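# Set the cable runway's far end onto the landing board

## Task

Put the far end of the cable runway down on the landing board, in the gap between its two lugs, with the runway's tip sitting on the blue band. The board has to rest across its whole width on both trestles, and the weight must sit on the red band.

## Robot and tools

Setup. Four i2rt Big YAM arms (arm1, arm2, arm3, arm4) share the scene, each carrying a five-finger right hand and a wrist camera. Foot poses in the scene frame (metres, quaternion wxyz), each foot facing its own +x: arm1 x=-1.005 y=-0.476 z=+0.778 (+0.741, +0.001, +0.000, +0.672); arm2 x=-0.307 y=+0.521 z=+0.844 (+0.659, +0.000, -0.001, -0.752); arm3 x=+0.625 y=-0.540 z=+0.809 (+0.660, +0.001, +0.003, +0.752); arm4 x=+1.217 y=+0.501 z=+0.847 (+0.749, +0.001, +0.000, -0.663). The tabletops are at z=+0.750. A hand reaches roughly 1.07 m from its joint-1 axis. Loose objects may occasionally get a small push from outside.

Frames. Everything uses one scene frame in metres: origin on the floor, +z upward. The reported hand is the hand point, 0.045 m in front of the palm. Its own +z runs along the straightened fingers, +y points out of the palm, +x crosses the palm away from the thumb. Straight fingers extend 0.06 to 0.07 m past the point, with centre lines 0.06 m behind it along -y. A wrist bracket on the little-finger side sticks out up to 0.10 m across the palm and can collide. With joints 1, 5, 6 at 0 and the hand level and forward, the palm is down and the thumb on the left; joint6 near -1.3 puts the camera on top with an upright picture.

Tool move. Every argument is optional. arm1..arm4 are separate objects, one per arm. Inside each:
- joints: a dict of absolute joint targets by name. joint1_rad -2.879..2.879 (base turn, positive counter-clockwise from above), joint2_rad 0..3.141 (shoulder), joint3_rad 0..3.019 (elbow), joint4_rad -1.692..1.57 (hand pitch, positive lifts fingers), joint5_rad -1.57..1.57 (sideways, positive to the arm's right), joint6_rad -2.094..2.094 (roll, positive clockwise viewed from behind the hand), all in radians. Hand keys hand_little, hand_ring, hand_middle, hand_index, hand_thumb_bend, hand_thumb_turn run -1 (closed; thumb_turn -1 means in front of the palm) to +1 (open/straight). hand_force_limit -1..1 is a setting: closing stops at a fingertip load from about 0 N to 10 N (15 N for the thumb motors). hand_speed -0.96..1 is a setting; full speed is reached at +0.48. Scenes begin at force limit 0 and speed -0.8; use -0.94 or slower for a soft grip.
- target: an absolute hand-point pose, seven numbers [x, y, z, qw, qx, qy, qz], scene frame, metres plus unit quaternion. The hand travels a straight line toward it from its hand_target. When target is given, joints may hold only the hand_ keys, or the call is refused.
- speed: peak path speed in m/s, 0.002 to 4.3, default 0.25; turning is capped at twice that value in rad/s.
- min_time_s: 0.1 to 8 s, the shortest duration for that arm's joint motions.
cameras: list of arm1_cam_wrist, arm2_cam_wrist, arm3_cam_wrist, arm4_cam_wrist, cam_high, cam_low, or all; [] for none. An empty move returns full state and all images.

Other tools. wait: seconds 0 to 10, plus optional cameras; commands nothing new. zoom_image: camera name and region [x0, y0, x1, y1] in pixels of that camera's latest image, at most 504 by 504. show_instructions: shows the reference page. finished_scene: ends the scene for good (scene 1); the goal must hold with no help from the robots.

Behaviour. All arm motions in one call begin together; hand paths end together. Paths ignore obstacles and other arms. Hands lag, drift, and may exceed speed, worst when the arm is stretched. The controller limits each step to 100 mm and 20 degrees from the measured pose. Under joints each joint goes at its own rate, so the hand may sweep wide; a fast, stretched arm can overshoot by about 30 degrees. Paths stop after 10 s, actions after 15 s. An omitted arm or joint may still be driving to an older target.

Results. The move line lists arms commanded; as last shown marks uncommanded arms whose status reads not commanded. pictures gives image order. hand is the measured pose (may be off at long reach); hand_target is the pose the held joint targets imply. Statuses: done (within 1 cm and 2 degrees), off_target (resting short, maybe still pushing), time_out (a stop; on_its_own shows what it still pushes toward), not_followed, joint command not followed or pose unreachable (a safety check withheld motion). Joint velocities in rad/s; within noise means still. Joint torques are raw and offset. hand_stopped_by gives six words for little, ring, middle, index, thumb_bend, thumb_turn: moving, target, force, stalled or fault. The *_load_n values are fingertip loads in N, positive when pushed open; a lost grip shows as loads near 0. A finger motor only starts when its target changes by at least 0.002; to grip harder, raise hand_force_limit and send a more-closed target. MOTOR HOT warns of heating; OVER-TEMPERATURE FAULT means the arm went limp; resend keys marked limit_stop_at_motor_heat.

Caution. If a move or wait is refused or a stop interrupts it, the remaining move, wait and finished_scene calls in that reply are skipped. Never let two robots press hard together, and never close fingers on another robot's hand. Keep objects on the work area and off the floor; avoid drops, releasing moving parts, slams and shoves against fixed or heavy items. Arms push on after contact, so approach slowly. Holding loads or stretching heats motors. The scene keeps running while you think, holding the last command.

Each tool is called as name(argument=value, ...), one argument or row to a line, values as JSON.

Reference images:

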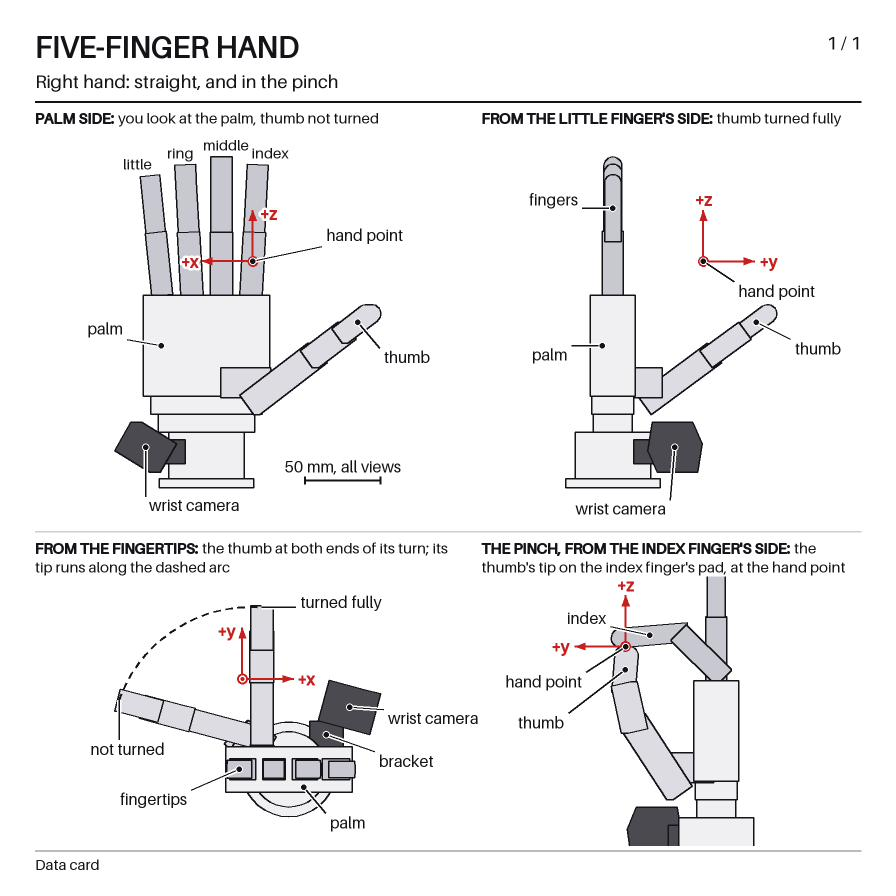

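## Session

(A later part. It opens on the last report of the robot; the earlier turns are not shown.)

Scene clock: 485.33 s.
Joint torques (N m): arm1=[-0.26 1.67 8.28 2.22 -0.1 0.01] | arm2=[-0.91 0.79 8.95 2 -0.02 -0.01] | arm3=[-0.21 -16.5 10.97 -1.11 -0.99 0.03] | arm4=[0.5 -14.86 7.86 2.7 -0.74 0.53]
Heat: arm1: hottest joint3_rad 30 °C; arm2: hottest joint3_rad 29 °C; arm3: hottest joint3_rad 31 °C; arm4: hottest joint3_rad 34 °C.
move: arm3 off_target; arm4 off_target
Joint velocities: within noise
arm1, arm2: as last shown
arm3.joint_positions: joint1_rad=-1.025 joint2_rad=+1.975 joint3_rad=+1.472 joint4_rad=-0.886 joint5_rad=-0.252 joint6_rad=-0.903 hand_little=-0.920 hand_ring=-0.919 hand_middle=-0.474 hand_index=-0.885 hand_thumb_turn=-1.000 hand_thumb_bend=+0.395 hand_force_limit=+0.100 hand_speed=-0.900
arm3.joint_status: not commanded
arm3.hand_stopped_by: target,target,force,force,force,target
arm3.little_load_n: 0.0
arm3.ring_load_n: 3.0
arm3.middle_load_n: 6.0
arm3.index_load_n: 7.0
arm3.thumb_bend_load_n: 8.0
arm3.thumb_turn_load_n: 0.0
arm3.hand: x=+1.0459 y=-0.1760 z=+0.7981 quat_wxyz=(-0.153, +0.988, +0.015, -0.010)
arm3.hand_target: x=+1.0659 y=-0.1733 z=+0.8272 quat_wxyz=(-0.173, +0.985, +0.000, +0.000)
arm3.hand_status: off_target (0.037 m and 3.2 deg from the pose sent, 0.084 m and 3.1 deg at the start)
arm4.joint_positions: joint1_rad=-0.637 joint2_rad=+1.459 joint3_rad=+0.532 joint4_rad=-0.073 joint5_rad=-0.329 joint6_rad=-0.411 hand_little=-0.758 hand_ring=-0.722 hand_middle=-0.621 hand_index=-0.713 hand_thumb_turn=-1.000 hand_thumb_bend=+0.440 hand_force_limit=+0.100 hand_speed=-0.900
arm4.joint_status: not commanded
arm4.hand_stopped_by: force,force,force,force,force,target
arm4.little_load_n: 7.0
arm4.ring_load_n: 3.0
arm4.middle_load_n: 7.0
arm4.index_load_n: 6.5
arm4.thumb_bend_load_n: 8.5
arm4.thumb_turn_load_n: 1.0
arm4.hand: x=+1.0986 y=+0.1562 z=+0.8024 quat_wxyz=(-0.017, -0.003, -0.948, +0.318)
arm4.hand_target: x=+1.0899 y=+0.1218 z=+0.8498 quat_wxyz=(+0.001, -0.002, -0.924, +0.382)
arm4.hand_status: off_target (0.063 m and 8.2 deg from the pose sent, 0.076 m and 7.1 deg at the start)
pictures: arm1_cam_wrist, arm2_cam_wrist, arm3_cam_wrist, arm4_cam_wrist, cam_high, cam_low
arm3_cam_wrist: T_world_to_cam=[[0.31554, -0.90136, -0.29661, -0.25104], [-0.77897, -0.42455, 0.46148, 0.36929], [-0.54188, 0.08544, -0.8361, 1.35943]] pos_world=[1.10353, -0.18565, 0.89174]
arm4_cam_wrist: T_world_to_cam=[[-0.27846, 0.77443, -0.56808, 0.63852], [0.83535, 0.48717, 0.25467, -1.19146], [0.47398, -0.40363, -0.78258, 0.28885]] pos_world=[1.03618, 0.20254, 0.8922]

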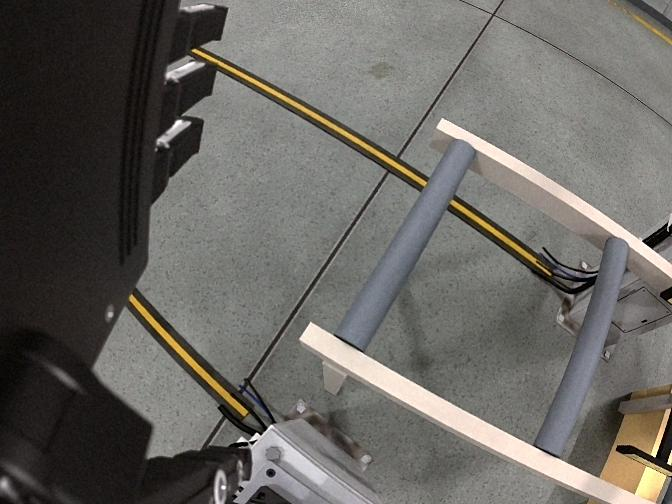

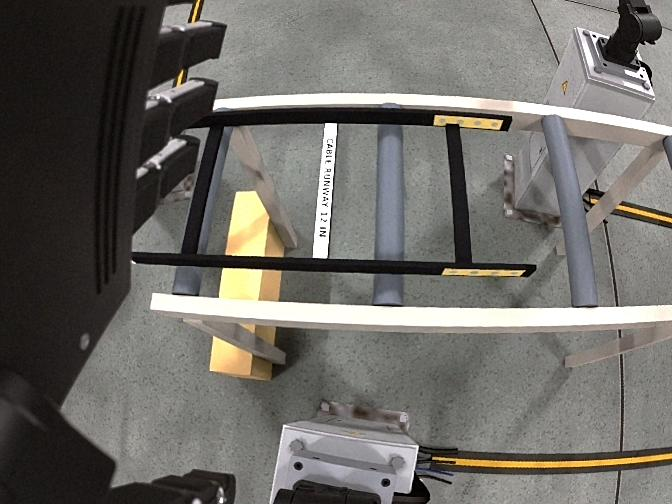

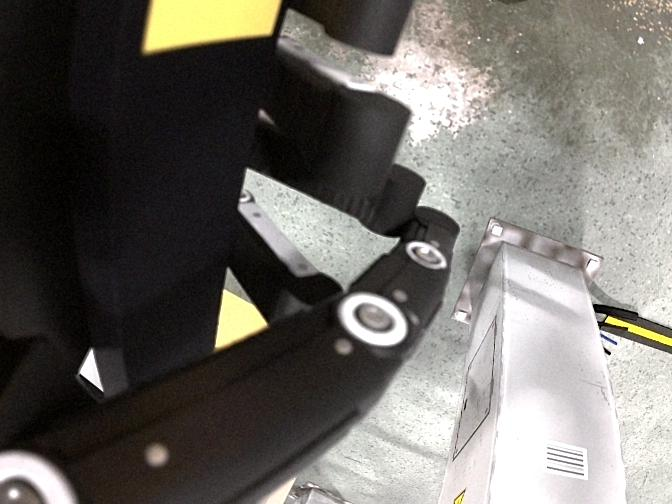

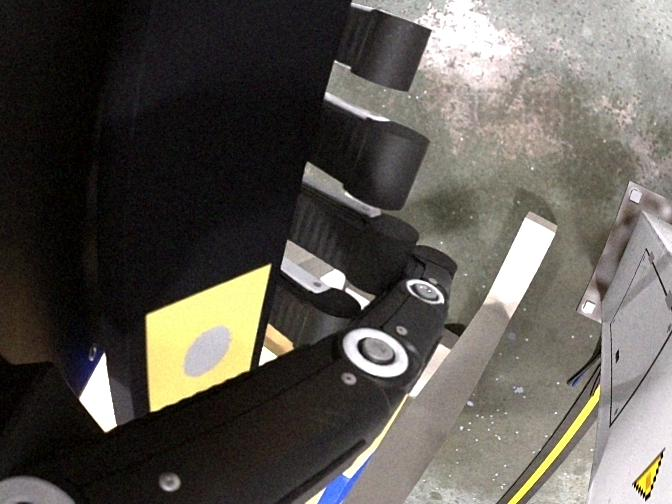

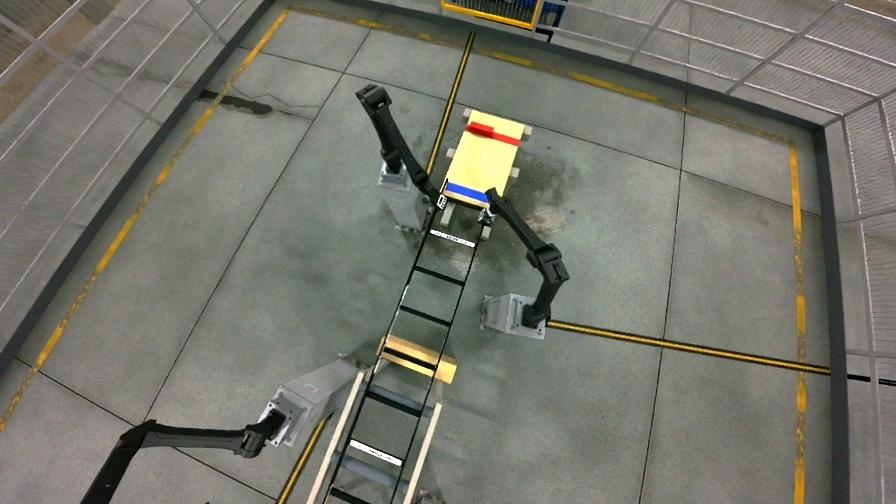

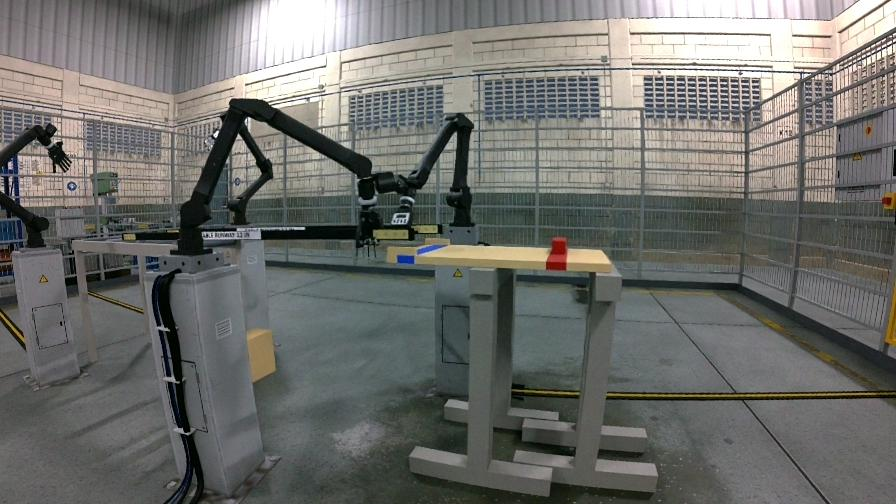

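move(
  arm3={"target": [1.067, -0.185, 0.828, 0.1736, -0.9848, 0, 0], "speed": 0.05},
  arm4={"target": [1.093, 0.105, 0.850, 0, 0, 0.9239, -0.3827], "speed": 0.05},
  cameras=["arm4_cam_wrist", "arm3_cam_wrist", "cam_high", "cam_low"],
)

zoom_image(
  camera="cam_high",
  region=[420, 160, 520, 240],
)

zoom_image(
  camera="arm4_cam_wrist",
  region=[200, 250, 500, 504],
)

Scene clock: 497.73 s.
Joint torques (N m): arm1=[-0.32 1.49 8.25 2.37 -0.11 0.05] | arm2=[-1.79 2.08 8.66 2.02 -0.04 0.03] | arm3=[-0.85 -17.79 9.35 -0.9 -1.01 -0.04] | arm4=[0.91 -12.4 10.02 2.73 -0.77 0.5]
Heat: arm1: hottest joint3_rad 30 °C; arm2: hottest joint3_rad 29 °C; arm3: hottest joint2_rad 31 °C; arm4: hottest joint3_rad 34 °C.
move: arm3 off_target; arm4 off_target
Joint velocities: within noise
arm1, arm2: as last shown
arm3.joint_positions: joint1_rad=-1.036 joint2_rad=+1.975 joint3_rad=+1.472 joint4_rad=-0.886 joint5_rad=-0.256 joint6_rad=-0.912 hand_little=-0.920 hand_ring=-0.919 hand_middle=-0.474 hand_index=-0.885 hand_thumb_turn=-1.000 hand_thumb_bend=+0.395 hand_force_limit=+0.100 hand_speed=-0.900
arm3.joint_status: not commanded
arm3.hand_stopped_by: target,target,force,force,force,target
arm3.little_load_n: 0.0
arm3.ring_load_n: 3.5
arm3.middle_load_n: 6.0
arm3.index_load_n: 7.0
arm3.thumb_bend_load_n: 8.0
arm3.thumb_turn_load_n: 0.0
arm3.hand: x=+1.0500 y=-0.1803 z=+0.7981 quat_wxyz=(-0.154, +0.988, +0.015, -0.009)
arm3.hand_target: x=+1.0667 y=-0.1852 z=+0.8273 quat_wxyz=(-0.173, +0.985, +0.001, +0.001)
arm3.hand_status: off_target (0.035 m and 3.0 deg from the pose sent, 0.038 m and 3.2 deg at the start)
arm4.joint_positions: joint1_rad=-0.615 joint2_rad=+1.459 joint3_rad=+0.532 joint4_rad=-0.062 joint5_rad=-0.316 joint6_rad=-0.391 hand_little=-0.758 hand_ring=-0.722 hand_middle=-0.621 hand_index=-0.713 hand_thumb_turn=-1.000 hand_thumb_bend=+0.440 hand_force_limit=+0.100 hand_speed=-0.900
arm4.joint_status: not commanded
arm4.hand_stopped_by: force,force,force,force,force,target
arm4.little_load_n: 7.5
arm4.ring_load_n: 3.5
arm4.middle_load_n: 7.0
arm4.index_load_n: 6.5
arm4.thumb_bend_load_n: 8.5
arm4.thumb_turn_load_n: 1.0
arm4.hand: x=+1.1037 y=+0.1515 z=+0.8030 quat_wxyz=(-0.016, -0.003, -0.947, +0.320)
arm4.hand_target: x=+1.0934 y=+0.1073 z=+0.8497 quat_wxyz=(-0.001, +0.001, -0.924, +0.383)
arm4.hand_status: off_target (0.067 m and 7.9 deg from the pose sent, 0.070 m and 8.2 deg at the start)
pictures: arm3_cam_wrist, arm4_cam_wrist, cam_high, cam_low
arm3_cam_wrist: T_world_to_cam=[[0.3145, -0.90108, -0.29859, -0.25356], [-0.78002, -0.42457, 0.45968, 0.37317], [-0.54098, 0.08834, -0.83639, 1.36181]] pos_world=[1.10754, -0.19034, 0.89175]
arm4_cam_wrist: T_world_to_cam=[[-0.27872, 0.77255, -0.57051, 0.64636], [0.83644, 0.48717, 0.25107, -1.19198], [0.4719, -0.40721, -0.78198, 0.28733]] pos_world=[1.04158, 0.19836, 0.8927]

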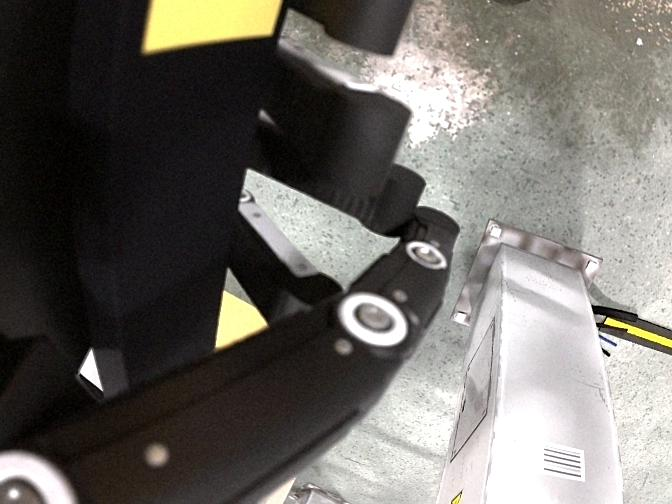

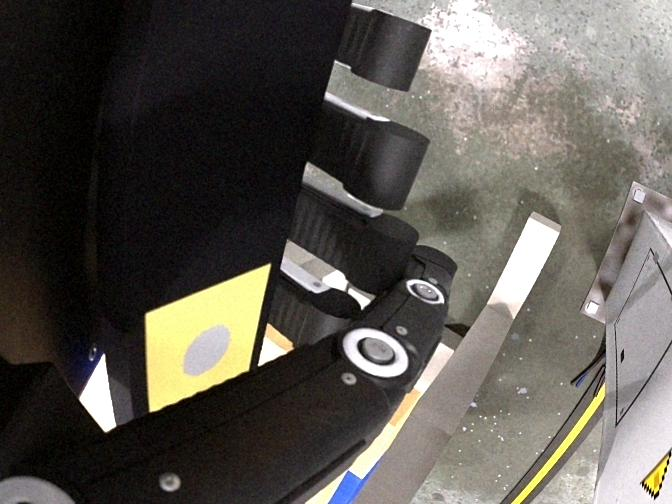

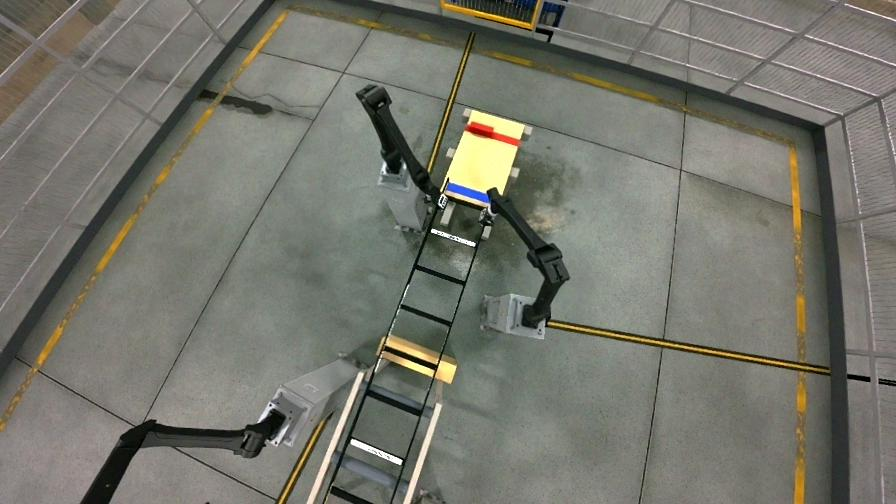

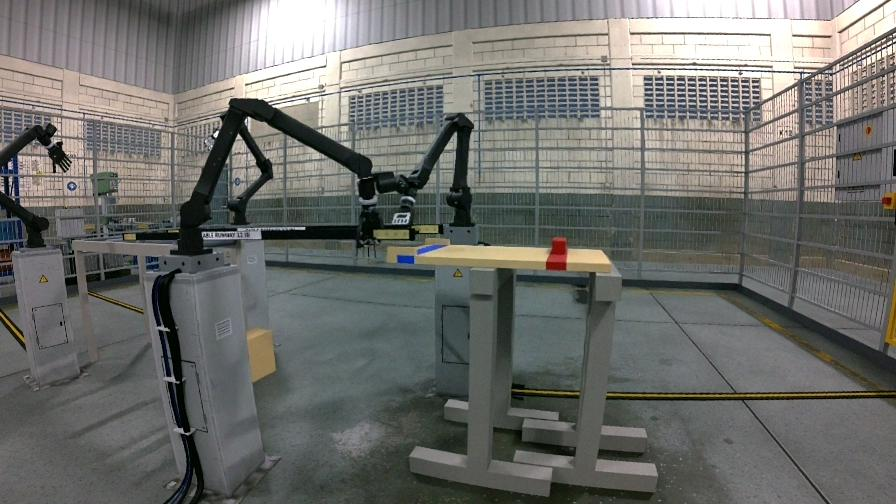

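Scaled by 5.040.

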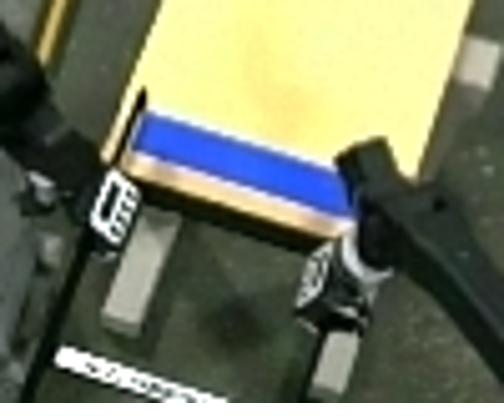

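Scaled by 1.680 from the camera's image (finer frame: 960x720).

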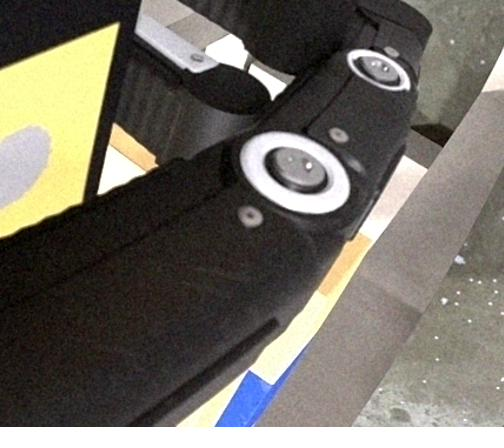

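move(
  arm3={"target": [1.067, -0.200, 0.822, 0.1736, -0.9848, 0, 0], "speed": 0.05},
  arm4={"target": [1.093, 0.090, 0.844, 0, 0, 0.9239, -0.3827], "speed": 0.05},
  cameras=["arm4_cam_wrist", "arm3_cam_wrist", "cam_high", "cam_low"],
)

zoom_image(
  camera="cam_high",
  region=[420, 160, 520, 240],
)

zoom_image(
  camera="cam_low",
  region=[340, 210, 500, 280],
)

Scene clock: 517.17 s.
Joint torques (N m): arm1=[0.21 0.91 8.28 2.14 -0.09 0.05] | arm2=[-0.62 1.73 8.8 1.98 -0.05 -0.02] | arm3=[-1.38 -18.49 7.45 -0.23 -1.07 -0.11] | arm4=[0.56 -11.63 10.89 2.93 -0.67 0.43]
Heat: arm1: hottest joint3_rad 30 °C; arm2: hottest joint3_rad 29 °C; arm3: hottest joint2_rad 33 °C; arm4: hottest joint3_rad 36 °C.
move: arm3 off_target; arm4 off_target
Joint velocities: within noise
arm1, arm2: as last shown
arm3.joint_positions: joint1_rad=-1.051 joint2_rad=+1.975 joint3_rad=+1.463 joint4_rad=-0.886 joint5_rad=-0.259 joint6_rad=-0.923 hand_little=-0.920 hand_ring=-0.919 hand_middle=-0.474 hand_index=-0.885 hand_thumb_turn=-1.000 hand_thumb_bend=+0.395 hand_force_limit=+0.100 hand_speed=-0.900
arm3.joint_status: not commanded
arm3.hand_stopped_by: target,target,force,force,force,target
arm3.little_load_n: 0.0
arm3.ring_load_n: 3.5
arm3.middle_load_n: 6.0
arm3.index_load_n: 7.0
arm3.thumb_bend_load_n: 8.0
arm3.thumb_turn_load_n: 0.0
arm3.hand: x=+1.0524 y=-0.1893 z=+0.7951 quat_wxyz=(-0.153, +0.988, +0.012, -0.012)
arm3.hand_target: x=+1.0663 y=-0.1996 z=+0.8211 quat_wxyz=(-0.173, +0.985, +0.000, +0.000)
arm3.hand_status: off_target (0.032 m and 3.1 deg from the pose sent, 0.035 m and 3.0 deg at the start)
arm4.joint_positions: joint1_rad=-0.591 joint2_rad=+1.487 joint3_rad=+0.546 joint4_rad=-0.045 joint5_rad=-0.306 joint6_rad=-0.368 hand_little=-0.758 hand_ring=-0.722 hand_middle=-0.621 hand_index=-0.713 hand_thumb_turn=-1.000 hand_thumb_bend=+0.440 hand_force_limit=+0.100 hand_speed=-0.900
arm4.joint_status: not commanded
arm4.hand_stopped_by: force,force,force,force,force,target
arm4.little_load_n: 5.5
arm4.ring_load_n: 2.0
arm4.middle_load_n: 7.0
arm4.index_load_n: 7.5
arm4.thumb_bend_load_n: 8.5
arm4.thumb_turn_load_n: 0.5
arm4.hand: x=+1.1086 y=+0.1425 z=+0.7992 quat_wxyz=(-0.018, -0.004, -0.948, +0.319)
arm4.hand_target: x=+1.0939 y=+0.0935 z=+0.8454 quat_wxyz=(-0.001, +0.001, -0.924, +0.383)
arm4.hand_status: off_target (0.071 m and 8.1 deg from the pose sent, 0.075 m and 7.9 deg at the start)
pictures: arm3_cam_wrist, arm4_cam_wrist, cam_high, cam_low
arm3_cam_wrist: T_world_to_cam=[[0.30871, -0.90337, -0.29768, -0.25832], [-0.77923, -0.41968, 0.46548, 0.36812], [-0.54543, 0.08826, -0.8335, 1.36376]] pos_world=[1.11043, -0.19924, 0.88845]
arm4_cam_wrist: T_world_to_cam=[[-0.27648, 0.77365, -0.57011, 0.64959], [0.83509, 0.48699, 0.25586, -1.19293], [0.47559, -0.40535, -0.78071, 0.27299]] pos_world=[1.04597, 0.18905, 0.88869]

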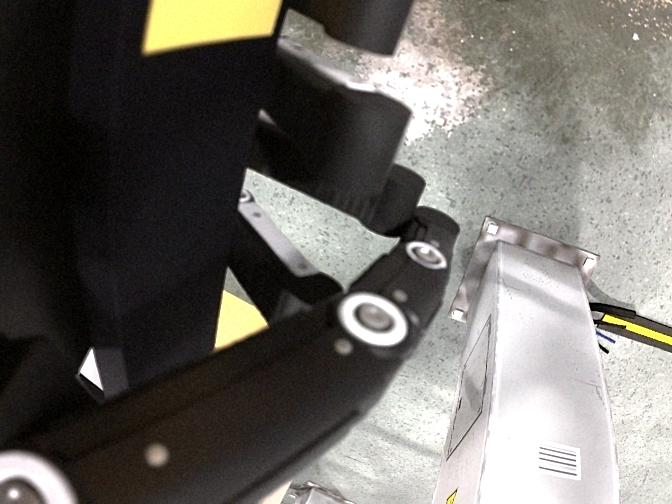

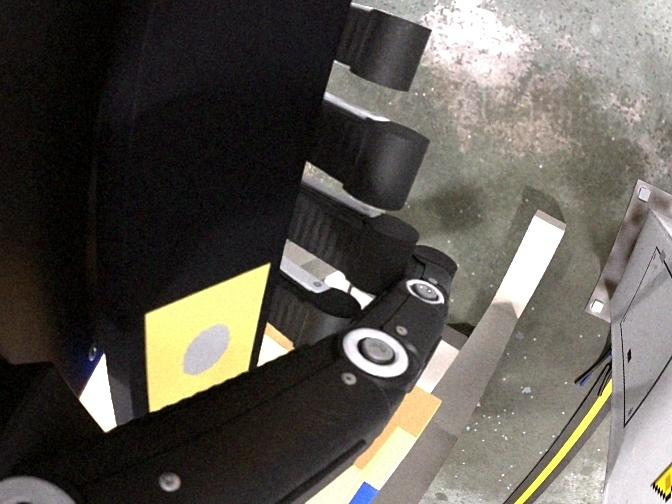

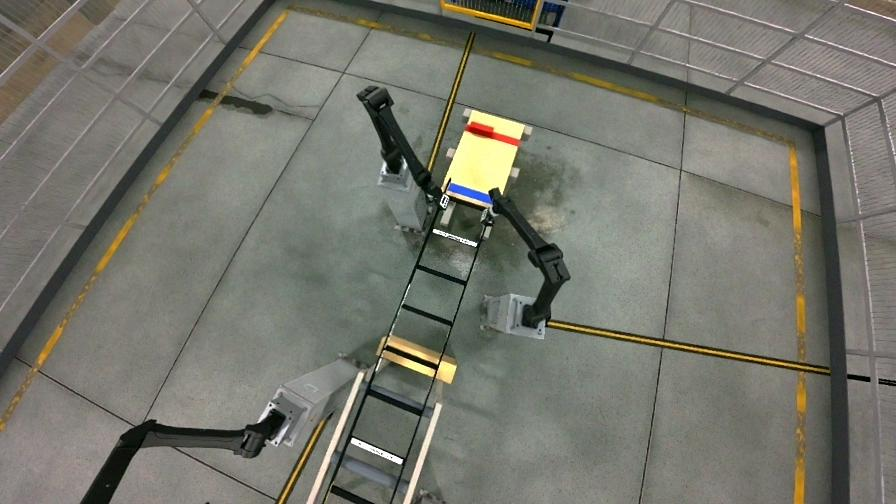

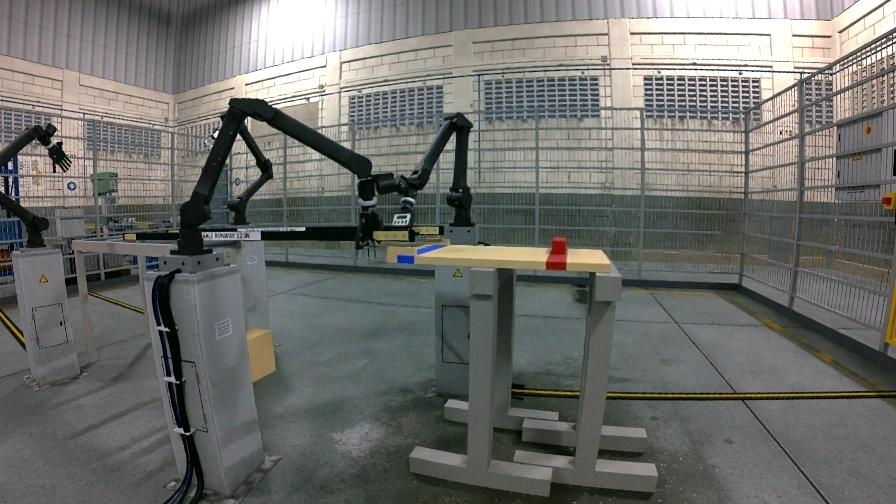

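Scaled by 5.040.

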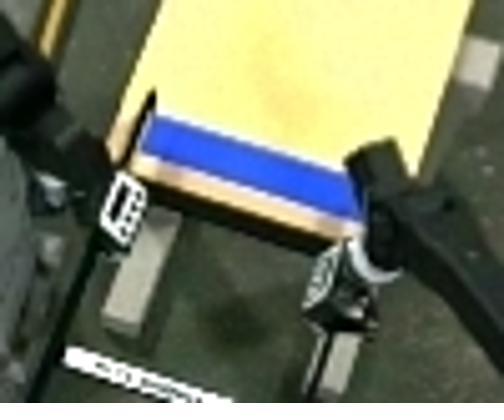

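Scaled by 3.150.

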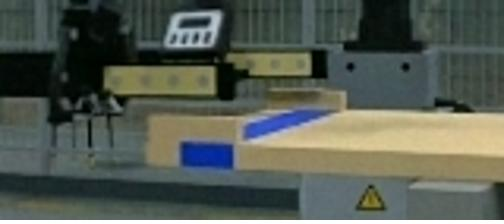

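move(
  arm3={"target": [1.058, -0.198, 0.807, 0.1736, -0.9848, 0, 0], "speed": 0.04},
  arm4={"target": [1.084, 0.095, 0.829, 0, 0, 0.9239, -0.3827], "speed": 0.04},
  cameras=["arm4_cam_wrist", "arm3_cam_wrist", "cam_high", "cam_low"],
)

zoom_image(
  camera="cam_high",
  region=[420, 160, 520, 240],
)

zoom_image(
  camera="cam_low",
  region=[340, 210, 500, 280],
)

Scene clock: 529.03 s.
Joint torques (N m): arm1=[0.56 2.32 8.14 2.24 -0.11 0.07] | arm2=[-0.03 2.32 8.87 1.98 0.02 -0.05] | arm3=[-0.38 -18.14 7.13 0.09 -0.85 -0.02] | arm4=[-1.08 -11.99 9.7 2.81 -1.22 0.26]
Heat: arm1: hottest joint3_rad 30 °C; arm2: hottest joint3_rad 29 °C; arm3: hottest joint2_rad 33 °C; arm4: hottest joint3_rad 36 °C.
move: arm3 off_target; arm4 off_target
Joint velocities: within noise
arm1.joint_positions: joint1_rad=+0.478 joint2_rad=+0.616 joint3_rad=+1.350 joint4_rad=-1.377 joint5_rad=-0.134 joint6_rad=-1.439 hand_little=+1.000 hand_ring=+1.000 hand_middle=+1.000 hand_index=+1.000 hand_thumb_turn=+1.000 hand_thumb_bend=+1.000 hand_force_limit=+0.000 hand_speed=-0.800
arm1.joint_status: not commanded
arm1.hand_stopped_by: target,target,target,target,target,target
arm1.little_load_n: 0.0
arm1.ring_load_n: 0.0
arm1.middle_load_n: 0.0
arm1.index_load_n: 0.0
arm1.thumb_bend_load_n: 0.0
arm1.thumb_turn_load_n: 0.0
arm1.hand: x=-1.0634 y=-0.2502 z=+1.2433 quat_wxyz=(-0.416, +0.524, +0.723, +0.174)
arm1.hand_target: x=-1.0630 y=-0.2511 z=+1.2505 quat_wxyz=(-0.422, +0.521, +0.720, +0.178)
arm1.hand_status: not commanded
arm2.joint_positions: joint1_rad=+0.105 joint2_rad=+0.621 joint3_rad=+1.439 joint4_rad=-1.482 joint5_rad=-0.124 joint6_rad=-1.321 hand_little=+1.000 hand_ring=+1.000 hand_middle=+1.000 hand_index=+1.000 hand_thumb_turn=+1.000 hand_thumb_bend=+1.000 hand_force_limit=+0.000 hand_speed=-0.800
arm2.joint_status: not commanded
arm2.hand_stopped_by: target,target,target,target,target,target
arm2.little_load_n: 0.0
arm2.ring_load_n: 0.0
arm2.middle_load_n: 0.0
arm2.index_load_n: 0.0
arm2.thumb_bend_load_n: 0.5
arm2.thumb_turn_load_n: 0.0
arm2.hand: x=-0.3402 y=+0.3205 z=+1.3259 quat_wxyz=(+0.229, +0.562, -0.700, +0.377)
arm2.hand_target: x=-0.3402 y=+0.3209 z=+1.3357 quat_wxyz=(+0.236, +0.559, -0.695, +0.386)
arm2.hand_status: not commanded
arm3.joint_positions: joint1_rad=-1.052 joint2_rad=+1.975 joint3_rad=+1.427 joint4_rad=-0.850 joint5_rad=-0.263 joint6_rad=-0.918 hand_little=-0.920 hand_ring=-0.919 hand_middle=-0.474 hand_index=-0.885 hand_thumb_turn=-1.000 hand_thumb_bend=+0.395 hand_force_limit=+0.100 hand_speed=-0.900
arm3.joint_status: not commanded
arm3.hand_stopped_by: target,target,force,force,force,target
arm3.little_load_n: 0.0
arm3.ring_load_n: 4.0
arm3.middle_load_n: 6.0
arm3.index_load_n: 7.0
arm3.thumb_bend_load_n: 8.0
arm3.thumb_turn_load_n: 0.0
arm3.hand: x=+1.0469 y=-0.1930 z=+0.7836 quat_wxyz=(-0.155, +0.988, +0.009, -0.013)
arm3.hand_target: x=+1.0578 y=-0.1983 z=+0.8065 quat_wxyz=(-0.173, +0.985, -0.003, +0.000)
arm3.hand_status: off_target (0.026 m and 2.8 deg from the pose sent, 0.016 m and 3.1 deg at the start)
arm4.joint_positions: joint1_rad=-0.599 joint2_rad=+1.533 joint3_rad=+0.546 joint4_rad=+0.009 joint5_rad=-0.309 joint6_rad=-0.376 hand_little=-0.758 hand_ring=-0.722 hand_middle=-0.621 hand_index=-0.713 hand_thumb_turn=-1.000 hand_thumb_bend=+0.440 hand_force_limit=+0.100 hand_speed=-0.900
arm4.joint_status: not commanded
arm4.hand_stopped_by: force,force,force,force,force,target
arm4.little_load_n: 5.0
arm4.ring_load_n: 2.0
arm4.middle_load_n: 7.0
arm4.index_load_n: 8.0
arm4.thumb_bend_load_n: 8.5
arm4.thumb_turn_load_n: 0.5
arm4.hand: x=+1.1036 y=+0.1389 z=+0.7877 quat_wxyz=(-0.016, -0.003, -0.946, +0.323)
arm4.hand_target: x=+1.0844 y=+0.0974 z=+0.8295 quat_wxyz=(+0.000, +0.001, -0.924, +0.383)
arm4.hand_status: off_target (0.063 m and 7.6 deg from the pose sent, 0.061 m and 8.1 deg at the start)
pictures: arm3_cam_wrist, arm4_cam_wrist, cam_high, cam_low
arm3_cam_wrist: T_world_to_cam=[[0.30313, -0.90364, -0.30256, -0.25373], [-0.78004, -0.41767, 0.46593, 0.3685], [-0.5474, 0.09477, -0.83149, 1.35327]] pos_world=[1.10514, -0.20362, 0.87676]
arm4_cam_wrist: T_world_to_cam=[[-0.27986, 0.76893, -0.57482, 0.65264], [0.83655, 0.48908, 0.24694, -1.17904], [0.47102, -0.41176, -0.78013, 0.27046]] pos_world=[1.04158, 0.18617, 0.8773]

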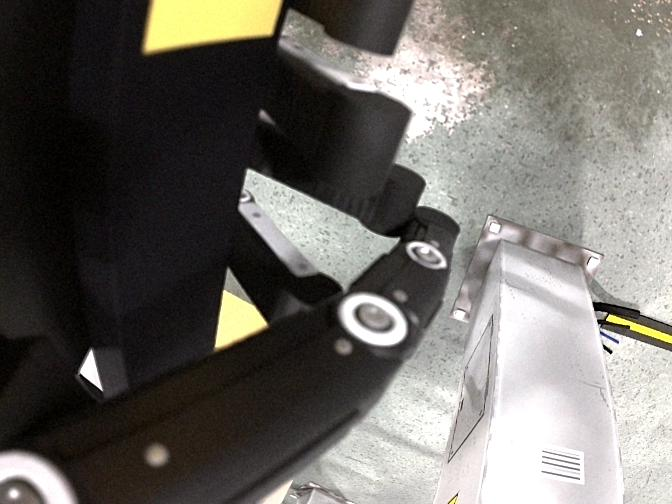

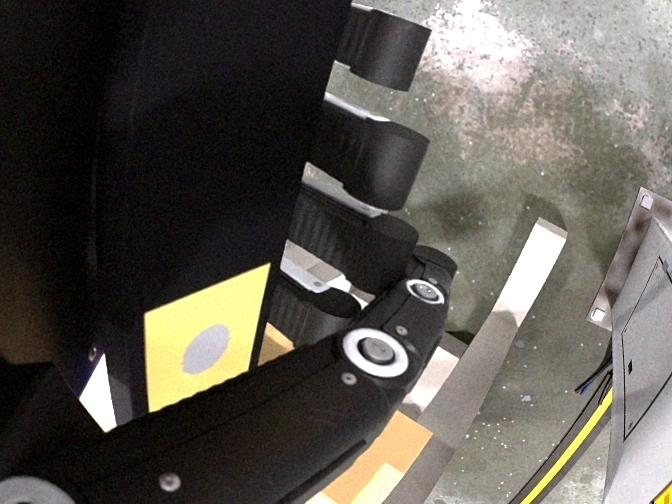

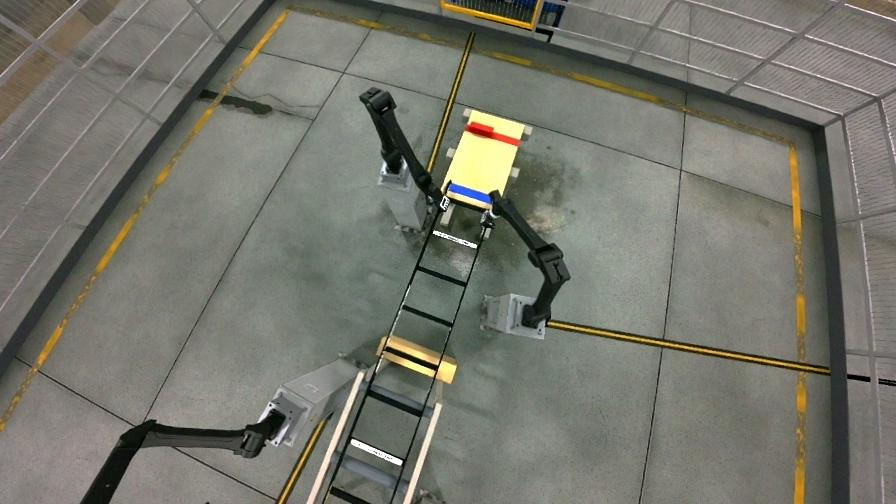

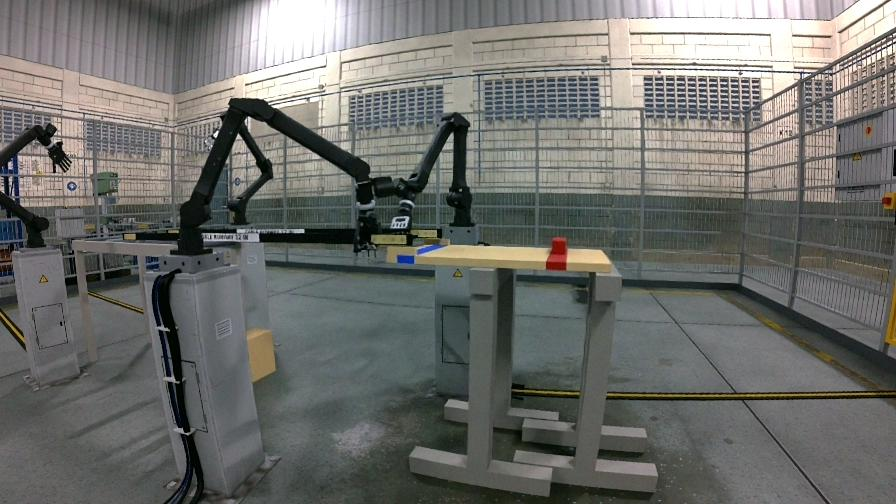

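Scaled by 5.040.

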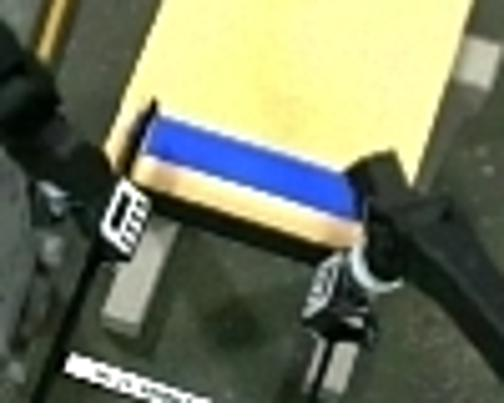

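Scaled by 3.150.

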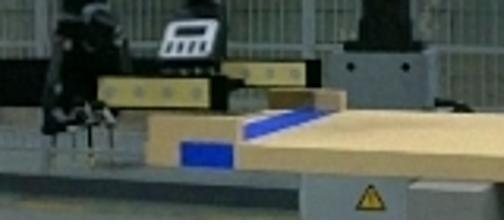

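move(
  arm3={"target": [1.058, -0.190, 0.792, 0.1736, -0.9848, 0, 0], "speed": 0.04},
  arm4={"target": [1.084, 0.105, 0.814, 0, 0, 0.9239, -0.3827], "speed": 0.04},
  cameras=["arm4_cam_wrist", "arm3_cam_wrist", "cam_high", "cam_low"],
)

zoom_image(
  camera="cam_high",
  region=[420, 160, 520, 240],
)

zoom_image(
  camera="cam_low",
  region=[340, 210, 500, 280],
)

Scene clock: 537.30 s.
Joint torques (N m): arm1=[-0.85 0.79 8.14 2.19 -0.07 0.09] | arm2=[-0.97 1.73 8.83 2.17 -0.03 -0.07] | arm3=[0.73 -17.32 7.45 0.49 -0.77 0.03] | arm4=[-1.2 -12.45 7.35 3.43 -1.36 0.2]
Heat: arm1: hottest joint3_rad 30 °C; arm2: hottest joint3_rad 29 °C; arm3: hottest joint2_rad 34 °C; arm4: hottest joint3_rad 36 °C.
move: arm3 off_target; arm4 off_target
Joint velocities: within noise
arm1, arm2: as last shown
arm1.little_load_n: -0.5
arm1.thumb_bend_load_n: 0.5
arm2.thumb_bend_load_n: 0.0
arm3.joint_positions: joint1_rad=-1.052 joint2_rad=+1.992 joint3_rad=+1.424 joint4_rad=-0.837 joint5_rad=-0.265 joint6_rad=-0.918 hand_little=-0.920 hand_ring=-0.919 hand_middle=-0.474 hand_index=-0.885 hand_thumb_turn=-1.000 hand_thumb_bend=+0.395 hand_force_limit=+0.100 hand_speed=-0.900
arm3.joint_status: not commanded
arm3.hand_stopped_by: target,target,force,force,force,target
arm3.little_load_n: 0.0
arm3.ring_load_n: 4.0
arm3.middle_load_n: 6.0
arm3.index_load_n: 7.0
arm3.thumb_bend_load_n: 8.0
arm3.thumb_turn_load_n: 0.0
arm3.hand: x=+1.0461 y=-0.1932 z=+0.7737 quat_wxyz=(-0.153, +0.988, +0.009, -0.017)
arm3.hand_target: x=+1.0560 y=-0.1912 z=+0.7917 quat_wxyz=(-0.171, +0.985, +0.000, -0.004)
arm3.hand_status: off_target (0.022 m and 3.2 deg from the pose sent, 0.014 m and 2.8 deg at the start)
arm4.joint_positions: joint1_rad=-0.600 joint2_rad=+1.567 joint3_rad=+0.541 joint4_rad=+0.050 joint5_rad=-0.312 joint6_rad=-0.379 hand_little=-0.758 hand_ring=-0.722 hand_middle=-0.621 hand_index=-0.713 hand_thumb_turn=-1.000 hand_thumb_bend=+0.440 hand_force_limit=+0.100 hand_speed=-0.900
arm4.joint_status: not commanded
arm4.hand_stopped_by: force,force,force,force,force,target
arm4.little_load_n: 4.5
arm4.ring_load_n: 2.0
arm4.middle_load_n: 6.5
arm4.index_load_n: 10.0
arm4.thumb_bend_load_n: 8.5
arm4.thumb_turn_load_n: 0.5
arm4.hand: x=+1.1029 y=+0.1379 z=+0.7783 quat_wxyz=(-0.016, -0.001, -0.946, +0.324)
arm4.hand_target: x=+1.0879 y=+0.1051 z=+0.8136 quat_wxyz=(-0.002, +0.005, -0.924, +0.382)
arm4.hand_status: off_target (0.052 m and 7.3 deg from the pose sent, 0.047 m and 7.6 deg at the start)
pictures: arm3_cam_wrist, arm4_cam_wrist, cam_high, cam_low
arm3_cam_wrist: T_world_to_cam=[[0.30125, -0.9046, -0.30158, -0.2557], [-0.77663, -0.41627, 0.47282, 0.36379], [-0.55325, 0.09178, -0.82794, 1.34741]] pos_world=[1.10502, -0.20353, 0.86646]
arm4_cam_wrist: T_world_to_cam=[[-0.28251, 0.76589, -0.57758, 0.65317], [0.83548, 0.4923, 0.24415, -1.17264], [0.47133, -0.41359, -0.77897, 0.26194]] pos_world=[1.04078, 0.18537, 0.8676]

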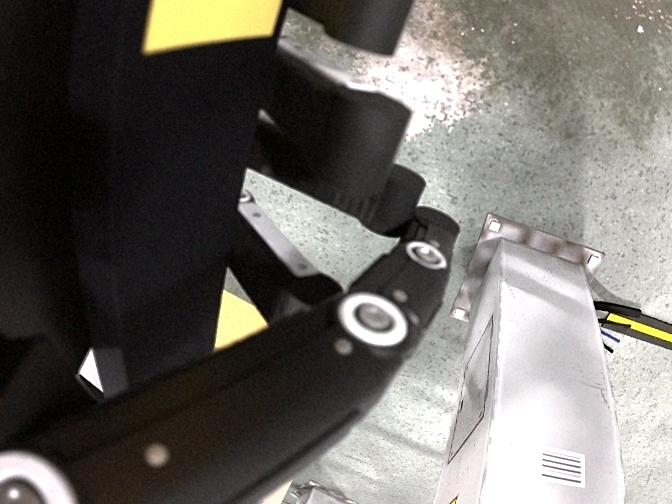

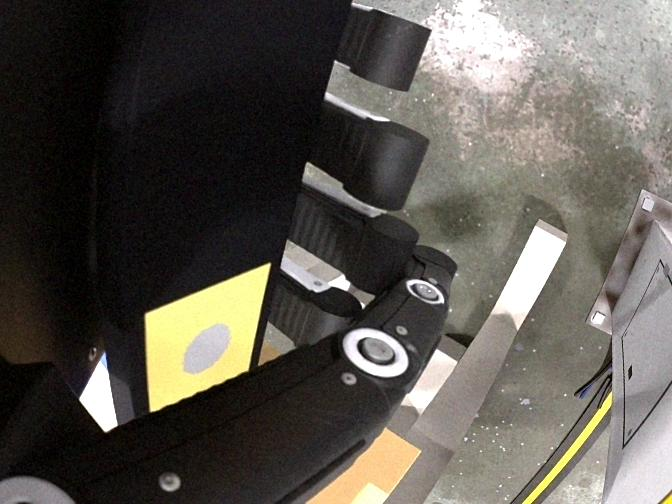

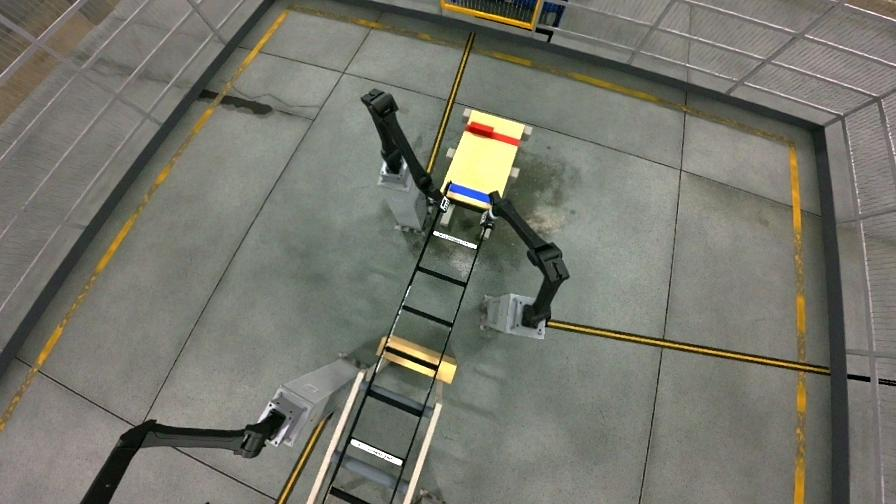

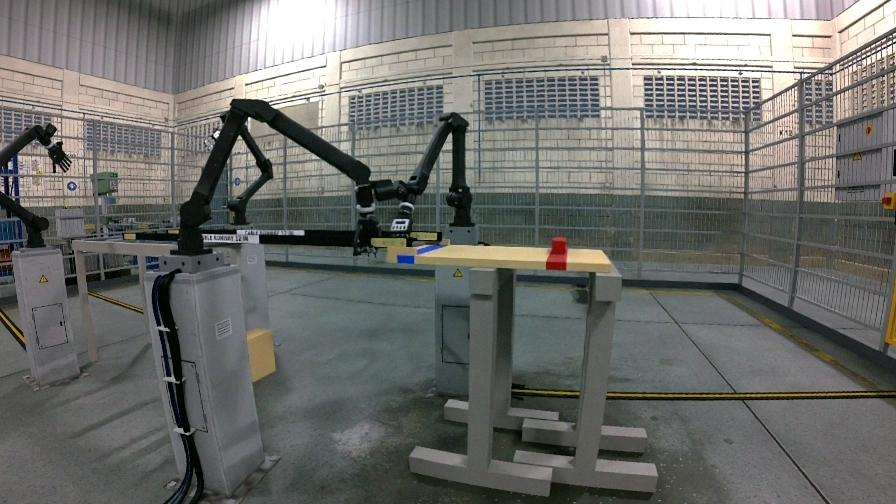

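Scaled by 5.040.

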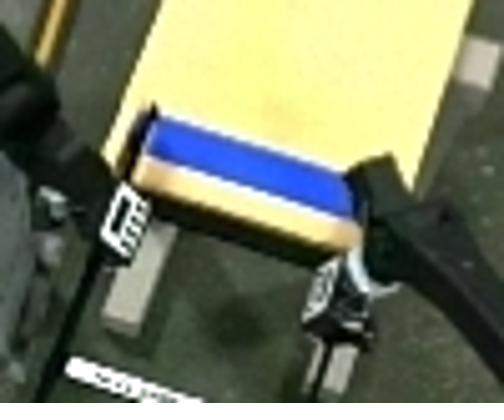

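Scaled by 3.150.

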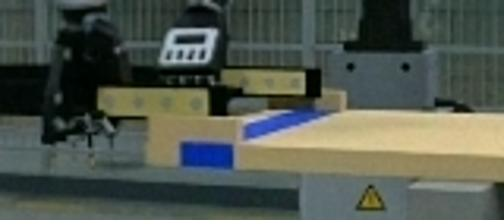

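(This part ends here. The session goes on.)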